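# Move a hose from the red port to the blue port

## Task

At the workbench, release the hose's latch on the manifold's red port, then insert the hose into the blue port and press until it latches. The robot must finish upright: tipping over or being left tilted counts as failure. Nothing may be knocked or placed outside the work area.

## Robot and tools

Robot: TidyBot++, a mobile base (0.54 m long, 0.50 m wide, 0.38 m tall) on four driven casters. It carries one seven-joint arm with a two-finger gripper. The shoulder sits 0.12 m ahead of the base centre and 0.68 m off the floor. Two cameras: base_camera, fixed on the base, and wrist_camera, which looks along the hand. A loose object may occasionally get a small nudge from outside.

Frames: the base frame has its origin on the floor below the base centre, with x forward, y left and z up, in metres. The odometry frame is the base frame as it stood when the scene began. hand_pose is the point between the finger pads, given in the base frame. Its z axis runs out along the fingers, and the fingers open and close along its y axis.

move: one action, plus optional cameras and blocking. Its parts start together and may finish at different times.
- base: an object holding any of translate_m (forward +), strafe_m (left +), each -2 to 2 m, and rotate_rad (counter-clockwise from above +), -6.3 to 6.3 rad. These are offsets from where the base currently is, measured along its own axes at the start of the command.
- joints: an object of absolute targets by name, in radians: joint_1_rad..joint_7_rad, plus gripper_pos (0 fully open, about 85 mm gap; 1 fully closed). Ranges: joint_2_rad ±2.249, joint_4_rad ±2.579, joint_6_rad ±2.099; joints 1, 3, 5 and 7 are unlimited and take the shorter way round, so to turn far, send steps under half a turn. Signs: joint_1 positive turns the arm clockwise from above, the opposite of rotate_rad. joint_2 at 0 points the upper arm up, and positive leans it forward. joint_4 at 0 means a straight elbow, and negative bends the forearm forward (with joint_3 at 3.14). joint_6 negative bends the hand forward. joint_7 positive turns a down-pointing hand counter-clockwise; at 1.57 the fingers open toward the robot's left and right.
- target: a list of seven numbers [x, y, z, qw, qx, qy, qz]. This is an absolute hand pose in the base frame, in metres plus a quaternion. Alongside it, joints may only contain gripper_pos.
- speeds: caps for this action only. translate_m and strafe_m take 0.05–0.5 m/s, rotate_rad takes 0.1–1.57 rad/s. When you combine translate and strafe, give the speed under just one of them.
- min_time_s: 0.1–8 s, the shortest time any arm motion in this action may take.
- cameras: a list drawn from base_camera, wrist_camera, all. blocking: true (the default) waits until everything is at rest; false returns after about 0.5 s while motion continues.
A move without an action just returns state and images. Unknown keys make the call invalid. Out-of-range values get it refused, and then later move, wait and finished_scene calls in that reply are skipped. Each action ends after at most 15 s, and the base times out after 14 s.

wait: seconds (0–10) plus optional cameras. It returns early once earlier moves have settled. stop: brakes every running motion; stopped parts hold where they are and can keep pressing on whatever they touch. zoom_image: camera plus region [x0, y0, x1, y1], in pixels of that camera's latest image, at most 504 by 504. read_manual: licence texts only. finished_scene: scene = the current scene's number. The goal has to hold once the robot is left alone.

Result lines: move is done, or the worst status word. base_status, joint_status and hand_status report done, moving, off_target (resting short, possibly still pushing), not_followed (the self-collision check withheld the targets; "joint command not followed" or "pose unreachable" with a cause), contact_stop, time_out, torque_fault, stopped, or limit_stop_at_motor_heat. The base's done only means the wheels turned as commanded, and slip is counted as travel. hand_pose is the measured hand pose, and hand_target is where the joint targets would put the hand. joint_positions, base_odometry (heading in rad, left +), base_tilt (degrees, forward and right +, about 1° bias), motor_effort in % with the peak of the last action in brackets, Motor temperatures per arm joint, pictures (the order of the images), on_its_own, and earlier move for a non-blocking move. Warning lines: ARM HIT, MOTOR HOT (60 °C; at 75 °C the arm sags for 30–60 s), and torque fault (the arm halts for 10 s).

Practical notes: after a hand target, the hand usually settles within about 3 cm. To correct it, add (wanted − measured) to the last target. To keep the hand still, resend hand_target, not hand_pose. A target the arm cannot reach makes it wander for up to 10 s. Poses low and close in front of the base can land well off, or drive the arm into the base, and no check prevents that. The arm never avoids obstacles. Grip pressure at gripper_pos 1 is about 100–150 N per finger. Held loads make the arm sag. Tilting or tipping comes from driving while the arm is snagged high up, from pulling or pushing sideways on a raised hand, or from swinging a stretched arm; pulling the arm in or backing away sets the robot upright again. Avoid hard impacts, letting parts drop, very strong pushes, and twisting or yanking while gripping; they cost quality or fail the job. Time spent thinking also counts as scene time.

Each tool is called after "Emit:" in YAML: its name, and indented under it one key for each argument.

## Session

Emit:
move:
  joints: {"joint_6_rad": 0.35}
  cameras: ["all"]

Scene clock: 1.83 s.
Motor temperatures (°C): [32 36 30 30 38 41 43]
move: done
base_odometry: x=+0.000 y=+0.000 heading=+0.000
base_tilt: forward=+0.3 right=-0.1
base_status: not commanded
joint_positions: joint_1_rad=+0.001 joint_2_rad=-0.357 joint_3_rad=+3.110 joint_4_rad=-2.509 joint_5_rad=-0.035 joint_6_rad=+0.316 joint_7_rad=+1.529 gripper_pos=+0.000
joint_status: all done
motor_effort: joint_1_rad=+0(1) joint_2_rad=-6(6) joint_3_rad=+0(1) joint_4_rad=+16(17) joint_5_rad=+0(1) joint_6_rad=+8(8) joint_7_rad=+0(0)
hand_pose: x=+0.5348 y=+0.0115 z=+0.8218 quat_wxyz=(-0.023, +0.794, -0.018, +0.607) (m; base frame)
hand_target: x=+0.5373 y=+0.0113 z=+0.8318 quat_wxyz=(-0.023, +0.784, -0.018, +0.620) (m; base frame)
hand_status: not commanded
pictures: base_camera, wrist_camera
camera_calibration:
wrist_camera: T_world_to_cam=[[-0.00766154, -0.996427, -0.0841104, 0.087092], [-0.230712, 0.0836049, -0.969424, 0.979862], [0.972992, 0.011978, -0.230528, -0.198149], [0, 0, 0, 1]] pos_world=[0.41953, 0.00723297, 0.911548]

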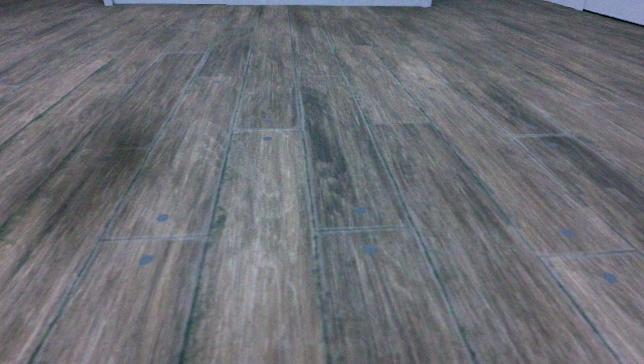

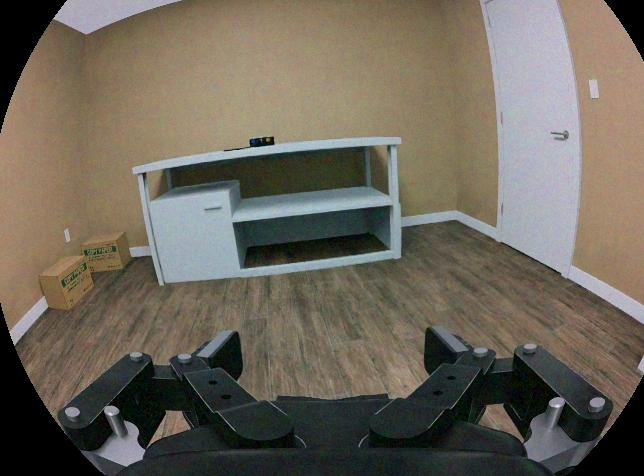

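Emit:
move:
  base: {"translate_m": 1.98, "strafe_m": 0.42, "rotate_rad": 0.146}
  target: [0.45, 0, 1.12, 0, 0.866, 0, 0.5]
  cameras: ["wrist_camera"]

Emit:
zoom_image:
  camera: "wrist_camera"
  region: [200, 150, 450, 320]

Scene clock: 9.17 s.
move: done
base_odometry: x=+1.980 y=+0.420 heading=+0.147
base_tilt: forward=+0.3 right=-0.1
base_status: done
joint_positions: joint_1_rad=+0.001 joint_2_rad=-0.417 joint_3_rad=+3.117 joint_4_rad=-1.298 joint_5_rad=-0.035 joint_6_rad=-1.210 joint_7_rad=+1.529 gripper_pos=+0.000
joint_status: not commanded
motor_effort: joint_1_rad=+0(1) joint_2_rad=-3(8) joint_3_rad=-1(2) joint_4_rad=+15(19) joint_5_rad=+0(1) joint_6_rad=+7(9) joint_7_rad=+0(0)
hand_pose: x=+0.4606 y=+0.0228 z=+1.1119 quat_wxyz=(-0.029, +0.865, -0.004, +0.501) (m; base frame)
hand_target: x=+0.4500 y=+0.0000 z=+1.1200 quat_wxyz=(+0.000, +0.866, +0.000, +0.500) (m; base frame)
hand_status: done (0.026 m and 3.3 deg from the pose sent, 0.310 m and 15.2 deg at the start)
pictures: wrist_camera
camera_calibration:
wrist_camera: T_world_to_cam=[[0.00958728, -0.997, -0.0768073, 0.106213], [-0.470322, 0.0632883, -0.880222, 1.25462], [0.882443, 0.0445631, -0.468304, 0.246103], [0, 0, 0, 1]] pos_world=[0.371887, 0.0155246, 1.22776]

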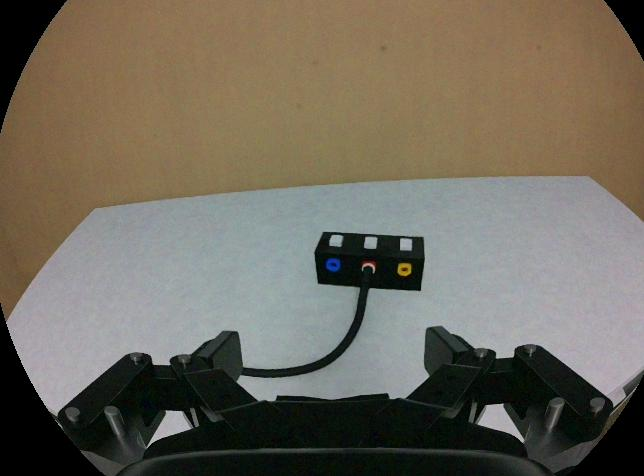

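Scaled by 2.016.

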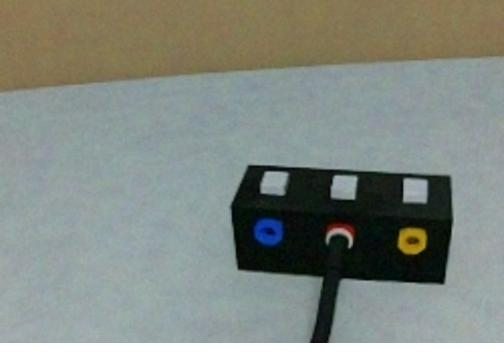

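Emit:
move:
  base: {"translate_m": 0.057, "strafe_m": 0.156, "rotate_rad": -0.19}
  target: [0.60, -0.03, 1.02, 0.029, 0.866, 0.004, 0.5]
  joints: {"gripper_pos": 0.4}
  cameras: ["wrist_camera"]

Emit:
zoom_image:
  camera: "wrist_camera"
  region: [200, 200, 450, 390]

Scene clock: 14.53 s.
move: done
base_odometry: x=+2.014 y=+0.583 heading=-0.044
base_tilt: forward=+0.3 right=-0.1
base_status: done
joint_positions: joint_1_rad=+0.000 joint_2_rad=-0.218 joint_3_rad=+3.172 joint_4_rad=-1.497 joint_5_rad=-0.035 joint_6_rad=-0.826 joint_7_rad=+1.558 gripper_pos=+0.400
joint_status: all done
motor_effort: joint_1_rad=+0(2) joint_2_rad=-12(16) joint_3_rad=-1(3) joint_4_rad=+17(19) joint_5_rad=-1(2) joint_6_rad=+7(8) joint_7_rad=+0(0)
hand_pose: x=+0.5972 y=-0.0074 z=+1.0252 quat_wxyz=(-0.015, +0.868, -0.024, +0.496) (m; base frame)
hand_target: x=+0.6000 y=-0.0300 z=+1.0200 quat_wxyz=(+0.029, +0.866, +0.004, +0.500) (m; base frame)
hand_status: done (0.023 m and 6.1 deg from the pose sent, 0.175 m and 6.7 deg at the start)
pictures: wrist_camera
camera_calibration:
wrist_camera: T_world_to_cam=[[-0.0395922, -0.996439, -0.0744415, 0.0950818], [-0.478037, 0.0843098, -0.874284, 1.2432], [0.877447, 0.00097096, -0.479673, 0.100616], [0, 0, 0, 1]] pos_world=[0.509777, -0.0101687, 1.14225]

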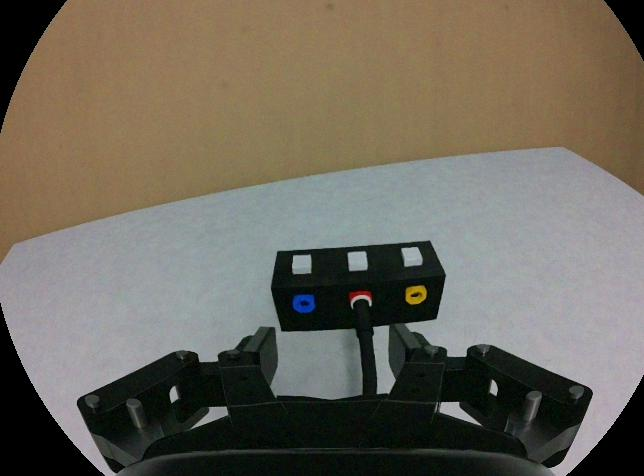

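Scaled by 2.016.

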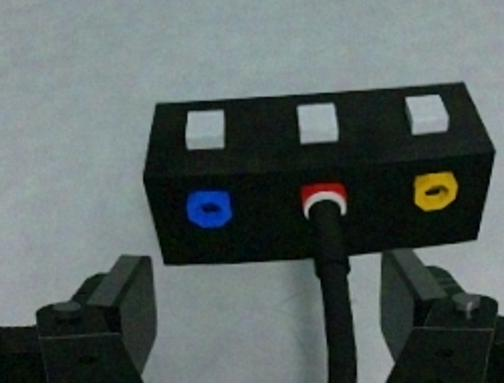

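Emit:
move:
  target: [0.766, -0.034, 0.99, 0.029, 0.9235, 0.003, 0.3825]
  joints: {"gripper_pos": 1}
  cameras: ["wrist_camera"]

Emit:
zoom_image:
  camera: "wrist_camera"
  region: [200, 270, 480, 390]

Scene clock: 18.50 s.
move: done
base_odometry: x=+2.014 y=+0.583 heading=-0.044
base_tilt: forward=+0.4 right=-0.1
base_status: not commanded
joint_positions: joint_1_rad=+0.001 joint_2_rad=+0.318 joint_3_rad=+3.172 joint_4_rad=-0.836 joint_5_rad=-0.035 joint_6_rad=-1.169 joint_7_rad=+1.559 gripper_pos=+0.999
joint_status: all done
motor_effort: joint_1_rad=+0(1) joint_2_rad=-28(30) joint_3_rad=-1(2) joint_4_rad=+16(18) joint_5_rad=+0(1) joint_6_rad=+6(8) joint_7_rad=+0(0)
hand_pose: x=+0.7657 y=-0.0050 z=+0.9959 quat_wxyz=(-0.009, +0.917, -0.017, +0.398) (m; base frame)
hand_target: x=+0.7660 y=-0.0340 z=+0.9899 quat_wxyz=(+0.029, +0.923, +0.003, +0.382) (m; base frame)
hand_status: done (0.030 m and 5.3 deg from the pose sent, 0.174 m and 15.7 deg at the start)
pictures: wrist_camera
camera_calibration:
wrist_camera: T_world_to_cam=[[-0.0413444, -0.997855, -0.0507554, 0.0797318], [-0.657632, 0.0654213, -0.750493, 1.31212], [0.752204, 0.00234975, -0.658926, 0.213206], [0, 0, 0, 1]] pos_world=[0.705812, -0.00678065, 1.12927]

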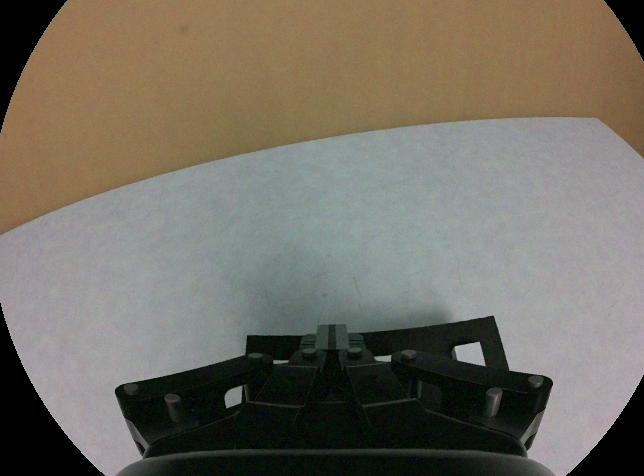

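Scaled by 1.800.

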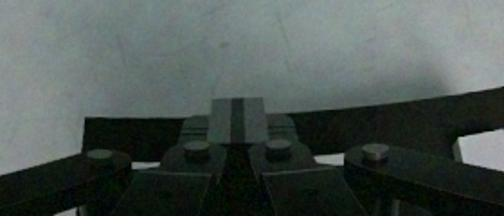

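Emit:
move:
  target: [0.769, -0.042, 0.968, 0.029, 0.9235, 0.003, 0.3825]
  cameras: ["wrist_camera"]

Emit:
zoom_image:
  camera: "wrist_camera"
  region: [200, 270, 480, 390]

Scene clock: 20.50 s.
move: done
base_odometry: x=+2.014 y=+0.583 heading=-0.044
base_tilt: forward=+0.4 right=-0.1
base_status: not commanded
joint_positions: joint_1_rad=+0.022 joint_2_rad=+0.318 joint_3_rad=+3.172 joint_4_rad=-0.867 joint_5_rad=-0.035 joint_6_rad=-1.153 joint_7_rad=+1.576 gripper_pos=+0.999
joint_status: not commanded
motor_effort: joint_1_rad=+0(1) joint_2_rad=-29(30) joint_3_rad=-2(2) joint_4_rad=+16(17) joint_5_rad=+0(1) joint_6_rad=+6(6) joint_7_rad=+0(0)
hand_pose: x=+0.7660 y=-0.0187 z=+0.9835 quat_wxyz=(-0.002, +0.920, -0.019, +0.391) (m; base frame)
hand_target: x=+0.7690 y=-0.0420 z=+0.9680 quat_wxyz=(+0.029, +0.923, +0.003, +0.383) (m; base frame)
hand_status: done (0.028 m and 4.5 deg from the pose sent, 0.046 m and 5.3 deg at the start)
pictures: wrist_camera
camera_calibration:
wrist_camera: T_world_to_cam=[[-0.0520552, -0.99789, -0.0388157, 0.0619015], [-0.668347, 0.0636924, -0.741118, 1.30283], [0.742026, -0.0126367, -0.670252, 0.223497], [0, 0, 0, 1]] pos_world=[0.708122, -0.018385, 1.11775]

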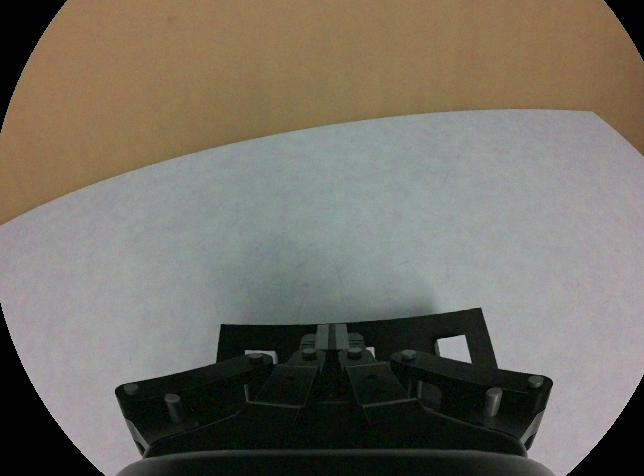

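Scaled by 1.800.

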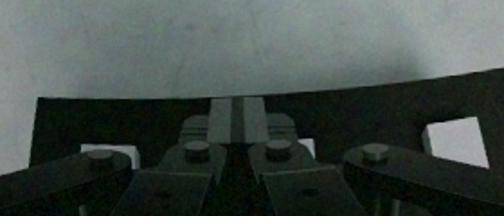

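Emit:
move:
  target: [0.771, -0.056, 0.962, 0.029, 0.9235, 0.003, 0.3825]
  cameras: ["wrist_camera"]

Emit:
zoom_image:
  camera: "wrist_camera"
  region: [200, 270, 480, 390]

Scene clock: 22.03 s.
move: done
base_odometry: x=+2.014 y=+0.583 heading=-0.044
base_tilt: forward=+0.4 right=-0.1
base_status: not commanded
joint_positions: joint_1_rad=+0.061 joint_2_rad=+0.318 joint_3_rad=+3.173 joint_4_rad=-0.876 joint_5_rad=-0.035 joint_6_rad=-1.143 joint_7_rad=+1.612 gripper_pos=+0.999
joint_status: not commanded
motor_effort: joint_1_rad=+0(2) joint_2_rad=-28(29) joint_3_rad=-1(3) joint_4_rad=+17(17) joint_5_rad=+0(1) joint_6_rad=+6(6) joint_7_rad=+0(0)
hand_pose: x=+0.7660 y=-0.0444 z=+0.9812 quat_wxyz=(+0.013, +0.920, -0.021, +0.391) (m; base frame)
hand_target: x=+0.7710 y=-0.0560 z=+0.9620 quat_wxyz=(+0.029, +0.923, +0.003, +0.383) (m; base frame)
hand_status: done (0.023 m and 3.5 deg from the pose sent, 0.043 m and 4.5 deg at the start)
pictures: wrist_camera
camera_calibration:
wrist_camera: T_world_to_cam=[[-0.0672956, -0.997646, -0.0131971, 0.0226697], [-0.667436, 0.0548455, -0.742644, 1.3031], [0.74162, -0.0411685, -0.669556, 0.219936], [0, 0, 0, 1]] pos_world=[0.708153, -0.0397984, 1.1153]

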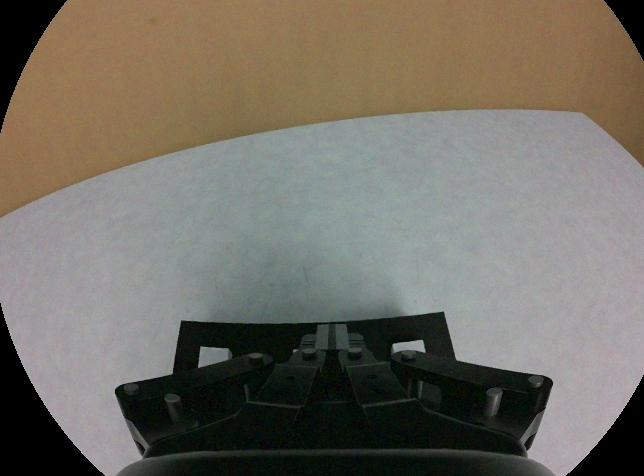

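Scaled by 1.800.

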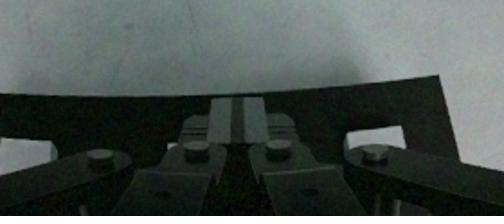

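Emit:
move:
  base: {"strafe_m": 0.0125}
  speeds: {"strafe_m": 0.1}

Emit:
move:
  target: [0.775, -0.056, 0.938, 0.029, 0.9235, 0.003, 0.3825]
  min_time_s: 1
  cameras: ["wrist_camera"]

Emit:
zoom_image:
  camera: "wrist_camera"
  region: [200, 270, 480, 390]

Scene clock: 23.53 s.
move: done
base_odometry: x=+2.014 y=+0.596 heading=-0.044
base_tilt: forward=+0.4 right=+0.0
base_status: done
joint_positions: joint_1_rad=+0.064 joint_2_rad=+0.318 joint_3_rad=+3.173 joint_4_rad=-0.876 joint_5_rad=-0.035 joint_6_rad=-1.143 joint_7_rad=+1.612 gripper_pos=+0.999
joint_status: not commanded
motor_effort: joint_1_rad=+0(3) joint_2_rad=-29(29) joint_3_rad=-1(2) joint_4_rad=+17(17) joint_5_rad=-1(1) joint_6_rad=+6(6) joint_7_rad=+0(0)
hand_pose: x=+0.7658 y=-0.0469 z=+0.9812 quat_wxyz=(+0.014, +0.920, -0.023, +0.391) (m; base frame)
hand_target: x=+0.7710 y=-0.0560 z=+0.9620 quat_wxyz=(+0.029, +0.923, +0.003, +0.383) (m; base frame)
hand_status: not commanded
pictures: none

Scene clock: 24.83 s.
move: done
base_odometry: x=+2.014 y=+0.596 heading=-0.044
base_tilt: forward=+0.3 right=-0.1
base_status: not commanded
joint_positions: joint_1_rad=+0.064 joint_2_rad=+0.314 joint_3_rad=+3.173 joint_4_rad=-0.951 joint_5_rad=-0.035 joint_6_rad=-1.055 joint_7_rad=+1.612 gripper_pos=+0.999
joint_status: not commanded
motor_effort: joint_1_rad=-1(1) joint_2_rad=-26(29) joint_3_rad=-1(2) joint_4_rad=+15(17) joint_5_rad=+0(1) joint_6_rad=+5(6) joint_7_rad=+0(0)
hand_pose: x=+0.7752 y=-0.0484 z=+0.9647 quat_wxyz=(+0.014, +0.916, -0.024, +0.399) (m; base frame)
hand_target: x=+0.7750 y=-0.0560 z=+0.9380 quat_wxyz=(+0.029, +0.923, +0.003, +0.382) (m; base frame)
hand_status: done (0.028 m and 4.1 deg from the pose sent, 0.045 m and 3.6 deg at the start)
pictures: wrist_camera
camera_calibration:
wrist_camera: T_world_to_cam=[[-0.0736699, -0.997185, -0.0139913, 0.024757], [-0.654037, 0.0589004, -0.754166, 1.2981], [0.752866, -0.0464085, -0.656535, 0.180443], [0, 0, 0, 1]] pos_world=[0.714979, -0.0433971, 1.09779]

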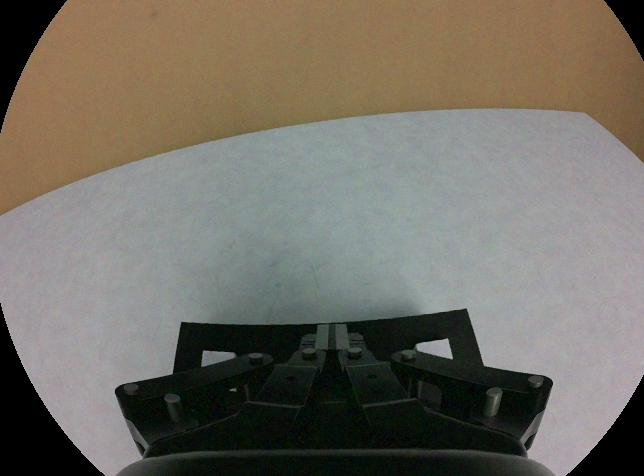

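Scaled by 1.800.

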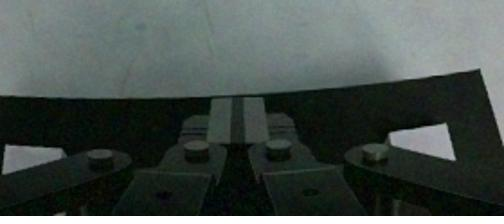

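Emit:
move:
  joints: {"joint_2_rad": 0.575, "joint_4_rad": -1.178, "joint_6_rad": -1.155}
  min_time_s: 1.5

Emit:
move:
  target: [0.768, -0.050, 0.99, 0.029, 0.9235, 0.003, 0.3825]
  min_time_s: 1

Emit:
move:
  target: [0.67, -0.048, 1.0, 0.029, 0.866, 0.004, 0.5]
  joints: {"gripper_pos": 0.45}
  cameras: ["wrist_camera"]

Emit:
zoom_image:
  camera: "wrist_camera"
  region: [200, 220, 450, 400]

Scene clock: 27.93 s.
move: off_target
base_odometry: x=+2.014 y=+0.596 heading=-0.044
base_tilt: forward=+0.4 right=+0.0
base_status: not commanded
joint_positions: joint_1_rad=+0.064 joint_2_rad=+0.317 joint_3_rad=+3.173 joint_4_rad=-0.965 joint_5_rad=-0.035 joint_6_rad=-1.045 joint_7_rad=+1.612 gripper_pos=+0.999
joint_status: joint_2_rad off_target (ended at +0.317, target +0.575); joint_4_rad off_target (ended at -0.965, target -1.178); the others done
motor_effort: joint_1_rad=+2(2) joint_2_rad=+11(25) joint_3_rad=+0(1) joint_4_rad=-13(15) joint_5_rad=+1(2) joint_6_rad=-16(17) joint_7_rad=+0(1)
hand_pose: x=+0.7763 y=-0.0486 z=+0.9577 quat_wxyz=(+0.014, +0.918, -0.025, +0.396) (m; base frame)
hand_target: x=+0.7275 y=-0.0508 z=+0.6751 quat_wxyz=(+0.005, +0.993, +0.001, +0.117) (m; base frame)
hand_status: not commanded
pictures: none

Scene clock: 29.57 s.
move: done
base_odometry: x=+2.014 y=+0.596 heading=-0.044
base_tilt: forward=+0.4 right=-0.1
base_status: not commanded
joint_positions: joint_1_rad=+0.064 joint_2_rad=+0.348 joint_3_rad=+3.173 joint_4_rad=-0.823 joint_5_rad=-0.035 joint_6_rad=-1.196 joint_7_rad=+1.612 gripper_pos=+0.999
joint_status: not commanded
motor_effort: joint_1_rad=+0(2) joint_2_rad=-29(30) joint_3_rad=-1(3) joint_4_rad=+16(17) joint_5_rad=-1(2) joint_6_rad=+6(17) joint_7_rad=+0(1)
hand_pose: x=+0.7685 y=-0.0466 z=+0.9771 quat_wxyz=(+0.013, +0.926, -0.022, +0.378) (m; base frame)
hand_target: x=+0.7680 y=-0.0500 z=+0.9900 quat_wxyz=(+0.029, +0.923, +0.003, +0.382) (m; base frame)
hand_status: done (0.013 m and 3.5 deg from the pose sent, 0.033 m and 4.0 deg at the start)
pictures: none

Scene clock: 31.80 s.
move: done
base_odometry: x=+2.014 y=+0.596 heading=-0.044
base_tilt: forward=+0.3 right=-0.1
base_status: not commanded
joint_positions: joint_1_rad=+0.033 joint_2_rad=-0.053 joint_3_rad=+3.210 joint_4_rad=-1.425 joint_5_rad=-0.035 joint_6_rad=-0.733 joint_7_rad=+1.650 gripper_pos=+0.450
joint_status: all done
motor_effort: joint_1_rad=+0(1) joint_2_rad=-18(31) joint_3_rad=-1(2) joint_4_rad=+18(18) joint_5_rad=-1(1) joint_6_rad=+7(8) joint_7_rad=+0(0)
hand_pose: x=+0.6715 y=-0.0486 z=+1.0061 quat_wxyz=(+0.027, +0.868, -0.016, +0.495) (m; base frame)
hand_target: x=+0.6700 y=-0.0480 z=+1.0000 quat_wxyz=(+0.029, +0.866, +0.004, +0.500) (m; base frame)
hand_status: done (0.006 m and 2.4 deg from the pose sent, 0.101 m and 16.0 deg at the start)
pictures: wrist_camera
camera_calibration:
wrist_camera: T_world_to_cam=[[-0.0669683, -0.997732, 0.00682823, -0.00785959], [-0.479313, 0.0261681, -0.877254, 1.26644], [0.875085, -0.0620211, -0.479978, 0.0251011], [0, 0, 0, 1]] pos_world=[0.584529, -0.0394253, 1.12309]

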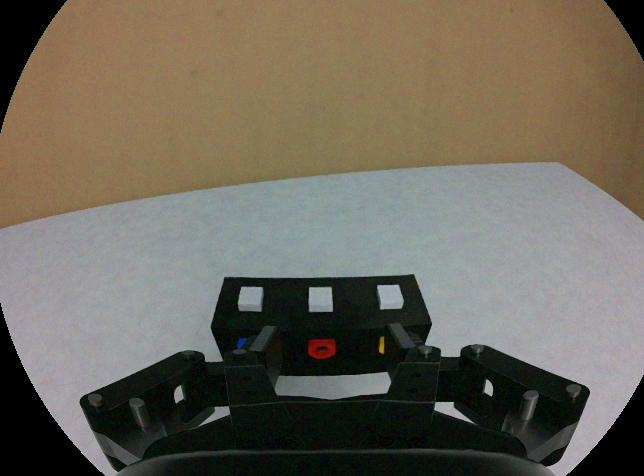

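Scaled by 2.016.

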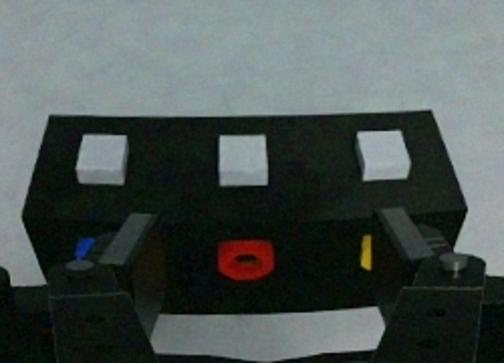

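Emit:
move:
  target: [0.45, -0.03, 1.12, 0.029, 0.9235, 0.003, 0.3825]
  cameras: ["wrist_camera"]

Emit:
zoom_image:
  camera: "wrist_camera"
  region: [180, 180, 460, 390]

Scene clock: 34.40 s.
move: done
base_odometry: x=+2.014 y=+0.596 heading=-0.044
base_tilt: forward=+0.3 right=-0.1
base_status: not commanded
joint_positions: joint_1_rad=+0.013 joint_2_rad=-0.202 joint_3_rad=+3.210 joint_4_rad=-0.910 joint_5_rad=-0.035 joint_6_rad=-1.634 joint_7_rad=+1.650 gripper_pos=+0.450
joint_status: not commanded
motor_effort: joint_1_rad=+0(1) joint_2_rad=-8(19) joint_3_rad=-1(2) joint_4_rad=+12(19) joint_5_rad=-1(1) joint_6_rad=+6(8) joint_7_rad=+0(0)
hand_pose: x=+0.4622 y=-0.0214 z=+1.1161 quat_wxyz=(+0.009, +0.921, +0.005, +0.389) (m; base frame)
hand_target: x=+0.4500 y=-0.0300 z=+1.1200 quat_wxyz=(+0.029, +0.923, +0.003, +0.382) (m; base frame)
hand_status: done (0.015 m and 2.4 deg from the pose sent, 0.250 m and 14.6 deg at the start)
pictures: wrist_camera
camera_calibration:
wrist_camera: T_world_to_cam=[[-0.0167728, -0.999859, 0.000523424, -0.0116847], [-0.672743, 0.0108981, -0.739796, 1.19757], [0.739686, -0.0127606, -0.672831, 0.541601], [0, 0, 0, 1]] pos_world=[0.404849, -0.0178232, 1.25037]

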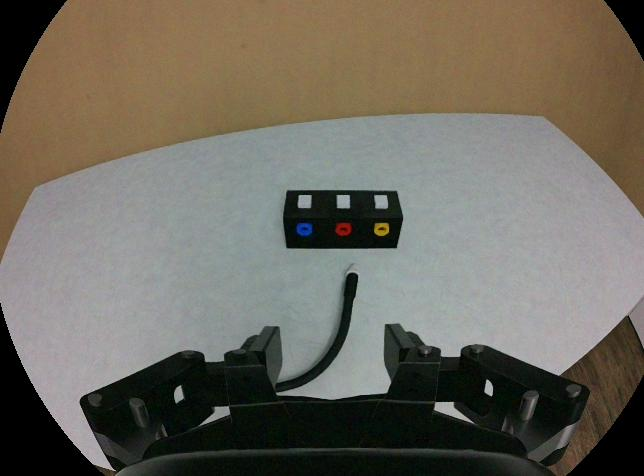

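Scaled by 1.800.

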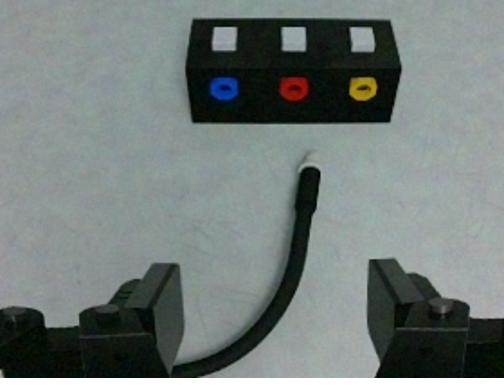

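Emit:
move:
  target: [0.64, -0.050, 0.955, 0.045, 0.8849, -0.0621, 0.4606]
  cameras: ["wrist_camera"]

Emit:
zoom_image:
  camera: "wrist_camera"
  region: [200, 220, 450, 400]

Scene clock: 40.53 s.
move: done
base_odometry: x=+2.014 y=+0.596 heading=-0.044
base_tilt: forward=+0.4 right=-0.1
base_status: not commanded
joint_positions: joint_1_rad=+0.023 joint_2_rad=-0.120 joint_3_rad=+3.164 joint_4_rad=-1.530 joint_5_rad=+0.093 joint_6_rad=-0.762 joint_7_rad=+1.474 gripper_pos=+0.450
joint_status: not commanded
motor_effort: joint_1_rad=-1(1) joint_2_rad=-16(17) joint_3_rad=-1(2) joint_4_rad=+17(19) joint_5_rad=+0(1) joint_6_rad=+7(7) joint_7_rad=+0(0)
hand_pose: x=+0.6342 y=-0.0430 z=+0.9747 quat_wxyz=(+0.031, +0.883, -0.049, +0.466) (m; base frame)
hand_target: x=+0.6400 y=-0.0500 z=+0.9550 quat_wxyz=(+0.045, +0.884, -0.062, +0.460) (m; base frame)
hand_status: done (0.022 m and 2.3 deg from the pose sent, 0.242 m and 12.6 deg at the start)
pictures: wrist_camera
camera_calibration:
wrist_camera: T_world_to_cam=[[-0.129456, -0.991492, -0.0136252, 0.0552196], [-0.52996, 0.0807957, -0.844165, 1.22318], [0.838083, -0.102061, -0.53591, 0.119294], [0, 0, 0, 1]] pos_world=[0.555405, -0.0319023, 1.09725]

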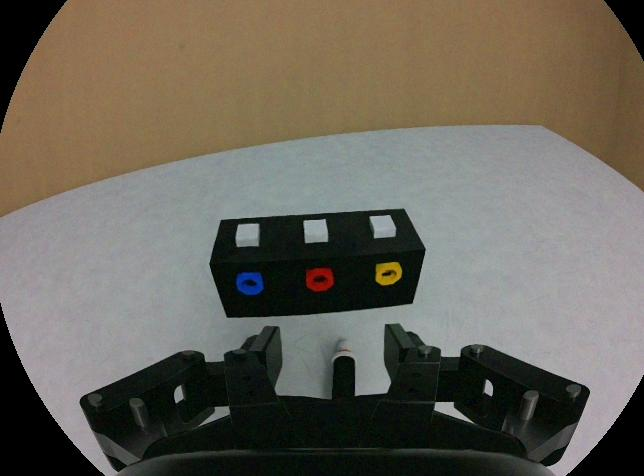

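Scaled by 2.016.

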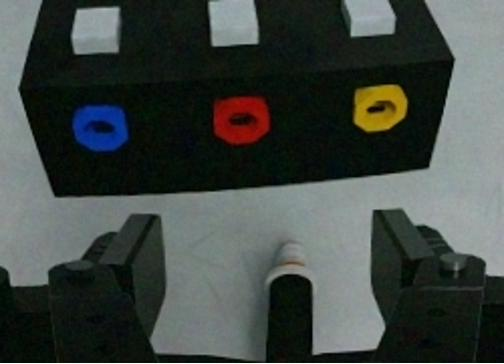

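Emit:
move:
  target: [0.658, -0.059, 0.890, 0.045, 0.8849, -0.0621, 0.4606]
  min_time_s: 1.2
  cameras: ["wrist_camera"]

Emit:
zoom_image:
  camera: "wrist_camera"
  region: [200, 220, 450, 400]

Scene clock: 43.97 s.
move: done
base_odometry: x=+2.014 y=+0.596 heading=-0.044
base_tilt: forward=+0.3 right=-0.1
base_status: not commanded
joint_positions: joint_1_rad=+0.028 joint_2_rad=-0.080 joint_3_rad=+3.164 joint_4_rad=-1.700 joint_5_rad=+0.109 joint_6_rad=-0.547 joint_7_rad=+1.457 gripper_pos=+0.450
joint_status: not commanded
motor_effort: joint_1_rad=+0(1) joint_2_rad=-17(18) joint_3_rad=-1(2) joint_4_rad=+18(19) joint_5_rad=+0(1) joint_6_rad=+7(7) joint_7_rad=+0(0)
hand_pose: x=+0.6556 y=-0.0438 z=+0.9121 quat_wxyz=(+0.031, +0.882, -0.045, +0.469) (m; base frame)
hand_target: x=+0.6580 y=-0.0590 z=+0.8900 quat_wxyz=(+0.045, +0.884, -0.062, +0.460) (m; base frame)
hand_status: done (0.027 m and 2.7 deg from the pose sent, 0.089 m and 2.3 deg at the start)
pictures: wrist_camera
camera_calibration:
wrist_camera: T_world_to_cam=[[-0.12321, -0.992326, -0.0104356, 0.0493184], [-0.526024, 0.0742222, -0.847225, 1.18162], [0.841498, -0.0988972, -0.531132, 0.0612457], [0, 0, 0, 1]] pos_world=[0.576096, -0.0327052, 1.03414]

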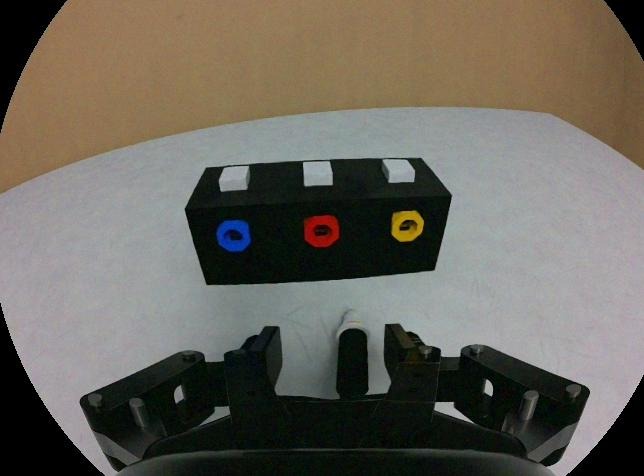

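Scaled by 2.016.

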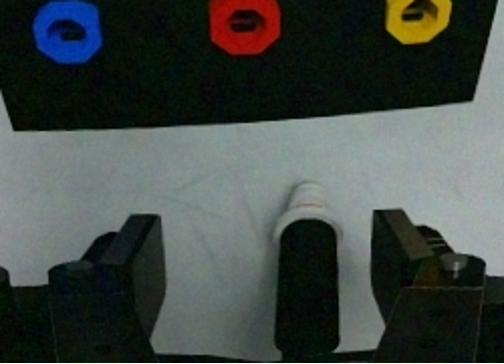

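Emit:
move:
  base: {"strafe_m": -0.0095}
  speeds: {"strafe_m": 0.1}

Emit:
move:
  target: [0.657, -0.057, 0.875, 0.045, 0.8849, -0.0621, 0.4606]
  min_time_s: 0.8
  cameras: ["wrist_camera"]

Emit:
zoom_image:
  camera: "wrist_camera"
  region: [200, 220, 450, 400]

Scene clock: 45.57 s.
move: done
base_odometry: x=+2.014 y=+0.586 heading=-0.044
base_tilt: forward=+0.4 right=-0.1
base_status: done
joint_positions: joint_1_rad=+0.036 joint_2_rad=-0.080 joint_3_rad=+3.164 joint_4_rad=-1.700 joint_5_rad=+0.111 joint_6_rad=-0.547 joint_7_rad=+1.457 gripper_pos=+0.450
joint_status: not commanded
motor_effort: joint_1_rad=+0(2) joint_2_rad=-17(18) joint_3_rad=-1(3) joint_4_rad=+18(19) joint_5_rad=+0(1) joint_6_rad=+7(7) joint_7_rad=+0(0)
hand_pose: x=+0.6553 y=-0.0483 z=+0.9122 quat_wxyz=(+0.034, +0.881, -0.048, +0.469) (m; base frame)
hand_target: x=+0.6580 y=-0.0590 z=+0.8900 quat_wxyz=(+0.045, +0.884, -0.062, +0.460) (m; base frame)
hand_status: not commanded
pictures: none

Scene clock: 46.67 s.
move: done
base_odometry: x=+2.014 y=+0.586 heading=-0.044
base_tilt: forward=+0.4 right=+0.0
base_status: not commanded
joint_positions: joint_1_rad=+0.036 joint_2_rad=-0.080 joint_3_rad=+3.164 joint_4_rad=-1.744 joint_5_rad=+0.135 joint_6_rad=-0.501 joint_7_rad=+1.425 gripper_pos=+0.450
joint_status: not commanded
motor_effort: joint_1_rad=+0(1) joint_2_rad=-17(17) joint_3_rad=-1(2) joint_4_rad=+17(19) joint_5_rad=+0(1) joint_6_rad=+7(7) joint_7_rad=+0(0)
hand_pose: x=+0.6546 y=-0.0506 z=+0.8990 quat_wxyz=(+0.035, +0.880, -0.053, +0.470) (m; base frame)
hand_target: x=+0.6570 y=-0.0570 z=+0.8750 quat_wxyz=(+0.045, +0.884, -0.062, +0.460) (m; base frame)
hand_status: done (0.025 m and 1.9 deg from the pose sent, 0.038 m and 2.3 deg at the start)
pictures: wrist_camera
camera_calibration:
wrist_camera: T_world_to_cam=[[-0.141088, -0.989938, -0.0108507, 0.0545563], [-0.521866, 0.0836826, -0.848913, 1.16977], [0.841279, -0.114109, -0.528421, 0.0514999], [0, 0, 0, 1]] pos_world=[0.574835, -0.0380055, 1.02084]

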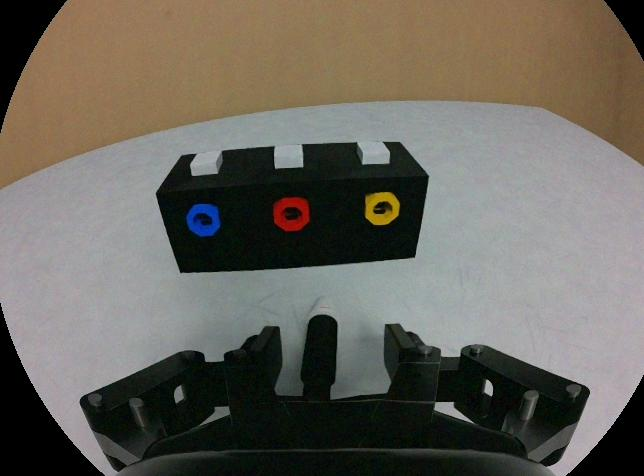

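Scaled by 2.016.

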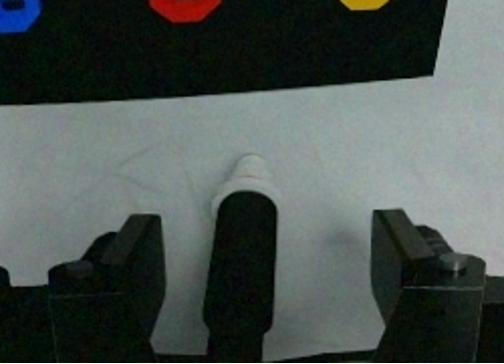

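Emit:
move:
  joints: {"gripper_pos": 1}
  cameras: ["wrist_camera"]

Emit:
zoom_image:
  camera: "wrist_camera"
  region: [240, 260, 420, 400]

Scene clock: 48.20 s.
move: off_target
base_odometry: x=+2.014 y=+0.586 heading=-0.044
base_tilt: forward=+0.3 right=-0.1
base_status: not commanded
joint_positions: joint_1_rad=+0.036 joint_2_rad=-0.080 joint_3_rad=+3.164 joint_4_rad=-1.744 joint_5_rad=+0.136 joint_6_rad=-0.500 joint_7_rad=+1.425 gripper_pos=+0.875
joint_status: gripper_pos off_target (ended at +0.875, target +1.000)
motor_effort: joint_1_rad=-1(1) joint_2_rad=-17(17) joint_3_rad=-1(1) joint_4_rad=+18(18) joint_5_rad=+1(1) joint_6_rad=+7(7) joint_7_rad=+0(0)
hand_pose: x=+0.6549 y=-0.0506 z=+0.8994 quat_wxyz=(+0.035, +0.880, -0.053, +0.471) (m; base frame)
hand_target: x=+0.6570 y=-0.0570 z=+0.8750 quat_wxyz=(+0.045, +0.884, -0.062, +0.460) (m; base frame)
hand_status: not commanded
pictures: wrist_camera
camera_calibration:
wrist_camera: T_world_to_cam=[[-0.141022, -0.989946, -0.0109823, 0.0546686], [-0.520574, 0.0835848, -0.849715, 1.17007], [0.84209, -0.114112, -0.527128, 0.049733], [0, 0, 0, 1]] pos_world=[0.574936, -0.0380056, 1.02104]

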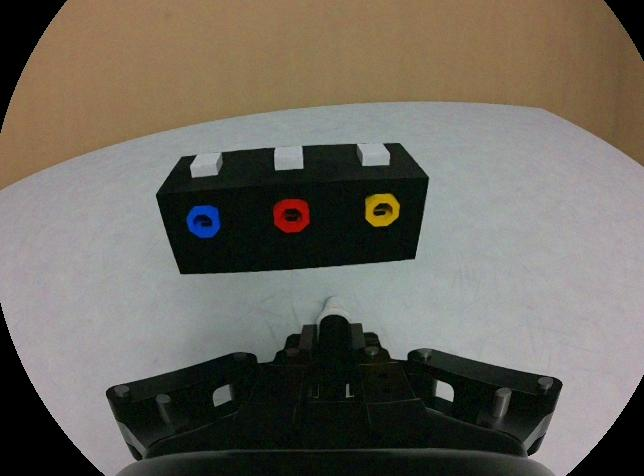

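Scaled by 2.800.

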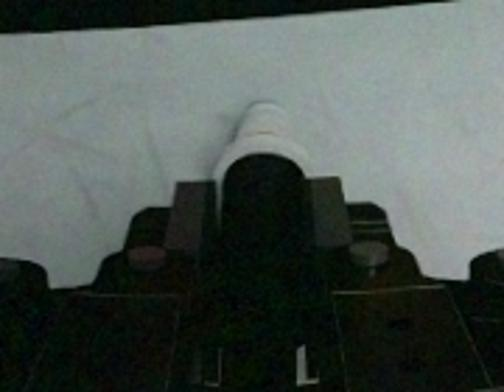

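Emit:
move:
  target: [0.63, -0.046, 0.925, 0.016, 0.887, 0.0, 0.4617]
  min_time_s: 1.2

Emit:
move:
  base: {"strafe_m": 0.08, "rotate_rad": -0.038}
  speeds: {"strafe_m": 0.15}
  cameras: ["wrist_camera"]

Emit:
zoom_image:
  camera: "wrist_camera"
  region: [220, 220, 440, 380]

Scene clock: 52.60 s.
move: done
base_odometry: x=+2.014 y=+0.586 heading=-0.044
base_tilt: forward=+0.3 right=+0.0
base_status: not commanded
joint_positions: joint_1_rad=+0.007 joint_2_rad=-0.123 joint_3_rad=+3.246 joint_4_rad=-1.733 joint_5_rad=-0.032 joint_6_rad=-0.587 joint_7_rad=+1.675 gripper_pos=+0.875
joint_status: not commanded
motor_effort: joint_1_rad=-1(1) joint_2_rad=-16(17) joint_3_rad=-1(2) joint_4_rad=+18(19) joint_5_rad=+0(1) joint_6_rad=+7(8) joint_7_rad=+0(0)
hand_pose: x=+0.6323 y=-0.0529 z=+0.9043 quat_wxyz=(+0.029, +0.891, -0.013, +0.454) (m; base frame)
hand_target: x=+0.6300 y=-0.0460 z=+0.9250 quat_wxyz=(+0.016, +0.887, +0.000, +0.462) (m; base frame)
hand_status: done (0.022 m and 2.4 deg from the pose sent, 0.036 m and 6.6 deg at the start)
pictures: none

Scene clock: 53.80 s.
move: done
base_odometry: x=+2.017 y=+0.666 heading=-0.083
base_tilt: forward=+0.4 right=-0.1
base_status: done
joint_positions: joint_1_rad=-0.002 joint_2_rad=-0.123 joint_3_rad=+3.258 joint_4_rad=-1.733 joint_5_rad=-0.035 joint_6_rad=-0.587 joint_7_rad=+1.676 gripper_pos=+0.875
joint_status: not commanded
motor_effort: joint_1_rad=+0(2) joint_2_rad=-16(17) joint_3_rad=-1(3) joint_4_rad=+18(19) joint_5_rad=+0(2) joint_6_rad=+7(7) joint_7_rad=+0(0)
hand_pose: x=+0.6322 y=-0.0545 z=+0.9045 quat_wxyz=(+0.028, +0.890, -0.016, +0.454) (m; base frame)
hand_target: x=+0.6300 y=-0.0460 z=+0.9250 quat_wxyz=(+0.016, +0.887, +0.000, +0.462) (m; base frame)
hand_status: not commanded
pictures: wrist_camera
camera_calibration:
wrist_camera: T_world_to_cam=[[-0.069077, -0.997519, 0.0135843, -0.020449], [-0.559164, 0.0274374, -0.828603, 1.16524], [0.826175, -0.0648332, -0.559672, 0.113279], [0, 0, 0, 1]] pos_world=[0.55656, -0.0450252, 1.0292]

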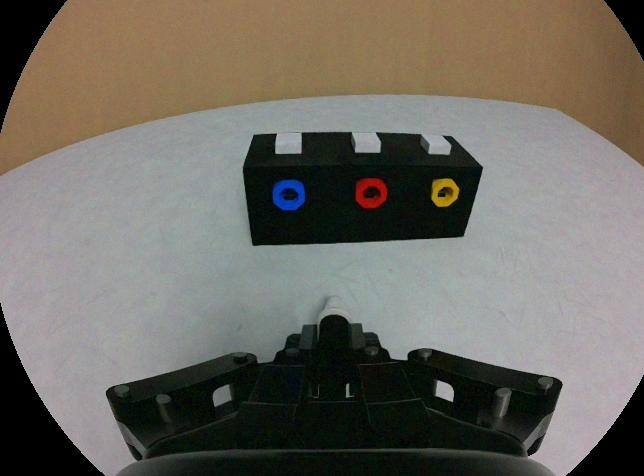

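Scaled by 2.291.

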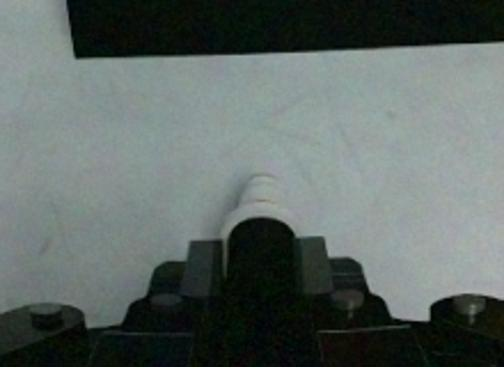

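Emit:
move:
  base: {"strafe_m": -0.018, "rotate_rad": 0.07}
  speeds: {"strafe_m": 0.1}
  target: [0.63, -0.046, 0.956, 0.016, 0.887, 0.0, 0.4617]
  cameras: ["wrist_camera"]

Emit:
zoom_image:
  camera: "wrist_camera"
  region: [240, 200, 440, 360]

Scene clock: 59.30 s.
move: done
base_odometry: x=+2.016 y=+0.648 heading=-0.012
base_tilt: forward=+0.4 right=-0.1
base_status: done
joint_positions: joint_1_rad=-0.002 joint_2_rad=-0.125 joint_3_rad=+3.258 joint_4_rad=-1.626 joint_5_rad=-0.035 joint_6_rad=-0.683 joint_7_rad=+1.676 gripper_pos=+0.875
joint_status: not commanded
motor_effort: joint_1_rad=+0(1) joint_2_rad=-16(17) joint_3_rad=-1(2) joint_4_rad=+18(19) joint_5_rad=-1(2) joint_6_rad=+7(8) joint_7_rad=+0(0)
hand_pose: x=+0.6336 y=-0.0542 z=+0.9417 quat_wxyz=(+0.028, +0.887, -0.014, +0.460) (m; base frame)
hand_target: x=+0.6300 y=-0.0460 z=+0.9560 quat_wxyz=(+0.016, +0.887, +0.000, +0.462) (m; base frame)
hand_status: done (0.017 m and 2.1 deg from the pose sent, 0.052 m and 2.5 deg at the start)
pictures: wrist_camera
camera_calibration:
wrist_camera: T_world_to_cam=[[-0.0657814, -0.997735, 0.0140861, -0.0232405], [-0.548474, 0.0243612, -0.835812, 1.19666], [0.833576, -0.0627068, -0.548834, 0.11822], [0, 0, 0, 1]] pos_world=[0.556264, -0.0449268, 1.0654]

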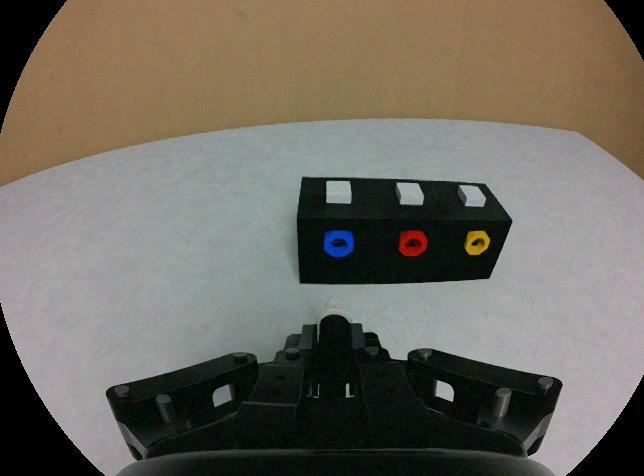

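Scaled by 2.520.

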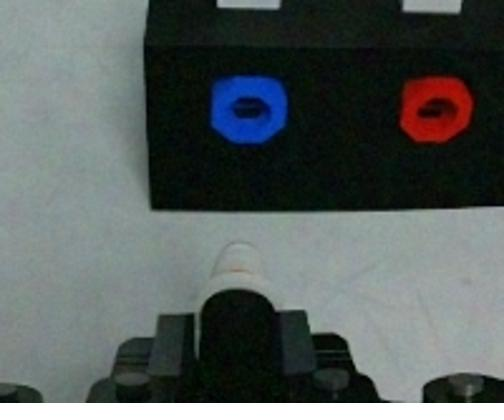

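Emit:
move:
  target: [0.63, -0.046, 0.922, 0.016, 0.887, 0.0, 0.4617]

Emit:
move:
  base: {"translate_m": 0.03, "strafe_m": -0.006}
  speeds: {"translate_m": 0.1}
  cameras: ["wrist_camera"]

Emit:
zoom_image:
  camera: "wrist_camera"
  region: [240, 200, 440, 360]

Scene clock: 62.73 s.
move: done
base_odometry: x=+2.016 y=+0.648 heading=-0.012
base_tilt: forward=+0.4 right=-0.1
base_status: not commanded
joint_positions: joint_1_rad=-0.002 joint_2_rad=-0.126 joint_3_rad=+3.258 joint_4_rad=-1.673 joint_5_rad=-0.035 joint_6_rad=-0.648 joint_7_rad=+1.679 gripper_pos=+0.875
joint_status: not commanded
motor_effort: joint_1_rad=+0(1) joint_2_rad=-16(16) joint_3_rad=-1(2) joint_4_rad=+18(19) joint_5_rad=+0(1) joint_6_rad=+7(8) joint_7_rad=+0(0)
hand_pose: x=+0.6319 y=-0.0541 z=+0.9246 quat_wxyz=(+0.028, +0.890, -0.013, +0.455) (m; base frame)
hand_target: x=+0.6300 y=-0.0460 z=+0.9220 quat_wxyz=(+0.016, +0.887, +0.000, +0.462) (m; base frame)
hand_status: done (0.009 m and 2.2 deg from the pose sent, 0.022 m and 2.1 deg at the start)
pictures: none

Scene clock: 63.60 s.
move: done
base_odometry: x=+2.046 y=+0.642 heading=-0.012
base_tilt: forward=+0.4 right=-0.1
base_status: done
joint_positions: joint_1_rad=-0.002 joint_2_rad=-0.132 joint_3_rad=+3.258 joint_4_rad=-1.673 joint_5_rad=-0.035 joint_6_rad=-0.648 joint_7_rad=+1.679 gripper_pos=+0.875
joint_status: not commanded
motor_effort: joint_1_rad=-1(1) joint_2_rad=-16(18) joint_3_rad=-1(2) joint_4_rad=+19(19) joint_5_rad=+0(1) joint_6_rad=+7(8) joint_7_rad=+0(0)
hand_pose: x=+0.6302 y=-0.0541 z=+0.9281 quat_wxyz=(+0.028, +0.888, -0.013, +0.458) (m; base frame)
hand_target: x=+0.6300 y=-0.0460 z=+0.9220 quat_wxyz=(+0.016, +0.887, +0.000, +0.462) (m; base frame)
hand_status: not commanded
pictures: wrist_camera
camera_calibration:
wrist_camera: T_world_to_cam=[[-0.0648516, -0.997775, 0.0154712, -0.024913], [-0.552017, 0.0229548, -0.833517, 1.18348], [0.831307, -0.0625952, -0.552278, 0.118161], [0, 0, 0, 1]] pos_world=[0.553458, -0.0446278, 1.05209]

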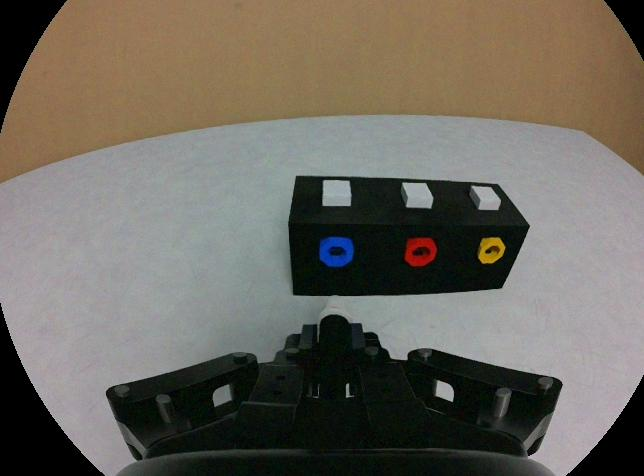

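Scaled by 2.520.

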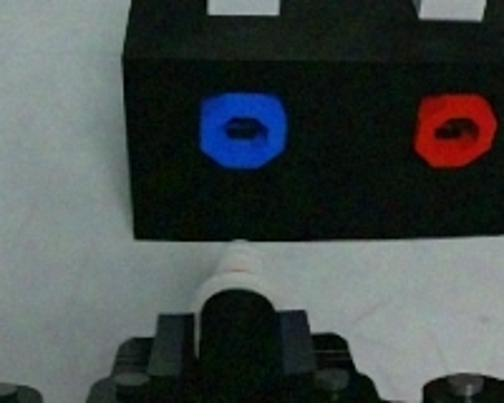

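Emit:
move:
  target: [0.63, -0.046, 0.9495, 0.016, 0.887, 0.0, 0.4617]
  cameras: ["wrist_camera"]

Emit:
zoom_image:
  camera: "wrist_camera"
  region: [240, 200, 440, 360]

Scene clock: 66.13 s.
move: done
base_odometry: x=+2.046 y=+0.642 heading=-0.012
base_tilt: forward=+0.4 right=-0.1
base_status: not commanded
joint_positions: joint_1_rad=-0.002 joint_2_rad=-0.132 joint_3_rad=+3.258 joint_4_rad=-1.643 joint_5_rad=-0.035 joint_6_rad=-0.676 joint_7_rad=+1.679 gripper_pos=+0.875
joint_status: not commanded
motor_effort: joint_1_rad=-1(1) joint_2_rad=-16(16) joint_3_rad=-1(1) joint_4_rad=+18(19) joint_5_rad=+0(1) joint_6_rad=+7(7) joint_7_rad=+0(0)
hand_pose: x=+0.6300 y=-0.0539 z=+0.9377 quat_wxyz=(+0.028, +0.888, -0.013, +0.458) (m; base frame)
hand_target: x=+0.6300 y=-0.0460 z=+0.9495 quat_wxyz=(+0.016, +0.887, +0.000, +0.462) (m; base frame)
hand_status: done (0.014 m and 2.1 deg from the pose sent, 0.023 m and 2.1 deg at the start)
pictures: wrist_camera
camera_calibration:
wrist_camera: T_world_to_cam=[[-0.0638183, -0.997841, 0.0155227, -0.0257154], [-0.551132, 0.0222726, -0.834121, 1.1913], [0.831974, -0.0617872, -0.551364, 0.122438], [0, 0, 0, 1]] pos_world=[0.553057, -0.0446281, 1.06159]

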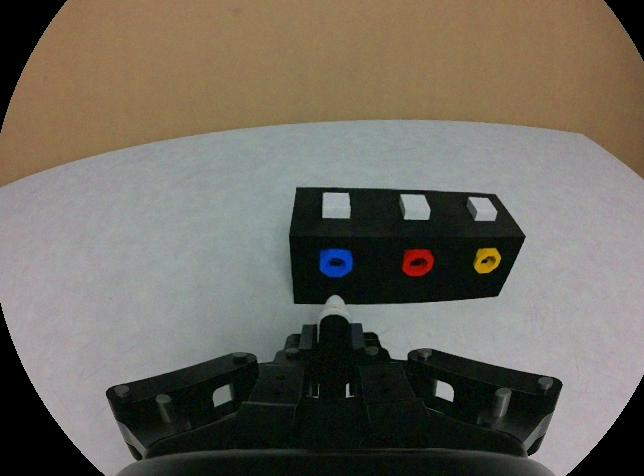

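Scaled by 2.520.

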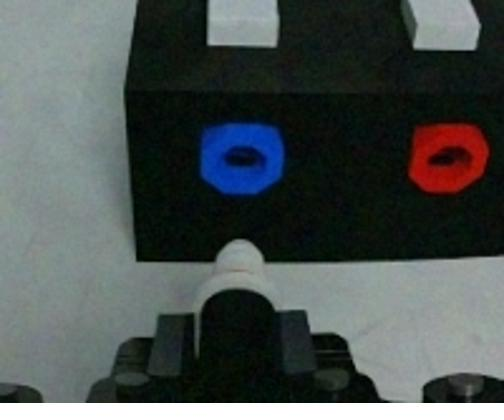

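Emit:
move:
  base: {"translate_m": 0.028, "strafe_m": -0.0025}
  speeds: {"translate_m": 0.08}
  cameras: ["wrist_camera"]

Emit:
zoom_image:
  camera: "wrist_camera"
  region: [260, 220, 420, 350]

Scene clock: 67.67 s.
move: done
base_odometry: x=+2.074 y=+0.639 heading=-0.011
base_tilt: forward=+0.3 right=+0.0
base_status: done
joint_positions: joint_1_rad=-0.002 joint_2_rad=-0.134 joint_3_rad=+3.258 joint_4_rad=-1.643 joint_5_rad=-0.035 joint_6_rad=-0.676 joint_7_rad=+1.679 gripper_pos=+0.875
joint_status: not commanded
motor_effort: joint_1_rad=-1(1) joint_2_rad=-15(18) joint_3_rad=-1(2) joint_4_rad=+18(19) joint_5_rad=+0(1) joint_6_rad=+7(7) joint_7_rad=+0(0)
hand_pose: x=+0.6296 y=-0.0539 z=+0.9385 quat_wxyz=(+0.028, +0.888, -0.013, +0.459) (m; base frame)
hand_target: x=+0.6300 y=-0.0460 z=+0.9495 quat_wxyz=(+0.016, +0.887, +0.000, +0.462) (m; base frame)
hand_status: not commanded
pictures: wrist_camera
camera_calibration:
wrist_camera: T_world_to_cam=[[-0.0638362, -0.997841, 0.0154198, -0.0256452], [-0.549694, 0.0222618, -0.835069, 1.19177], [0.832923, -0.0617838, -0.549928, 0.121272], [0, 0, 0, 1]] pos_world=[0.552459, -0.0446281, 1.06229]

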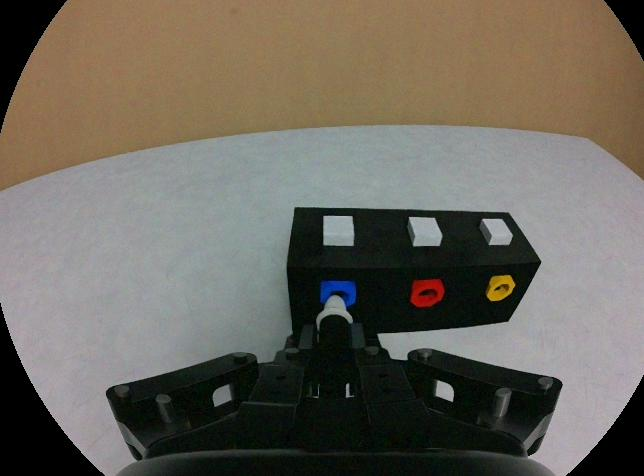

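Scaled by 3.150.

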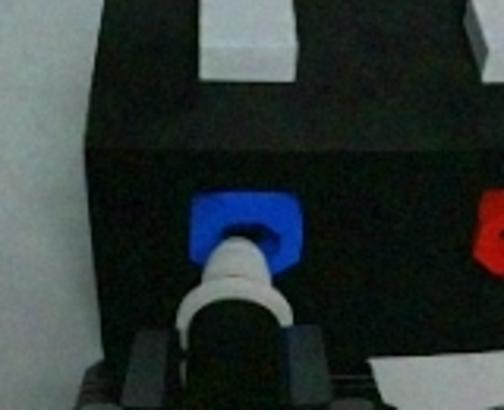

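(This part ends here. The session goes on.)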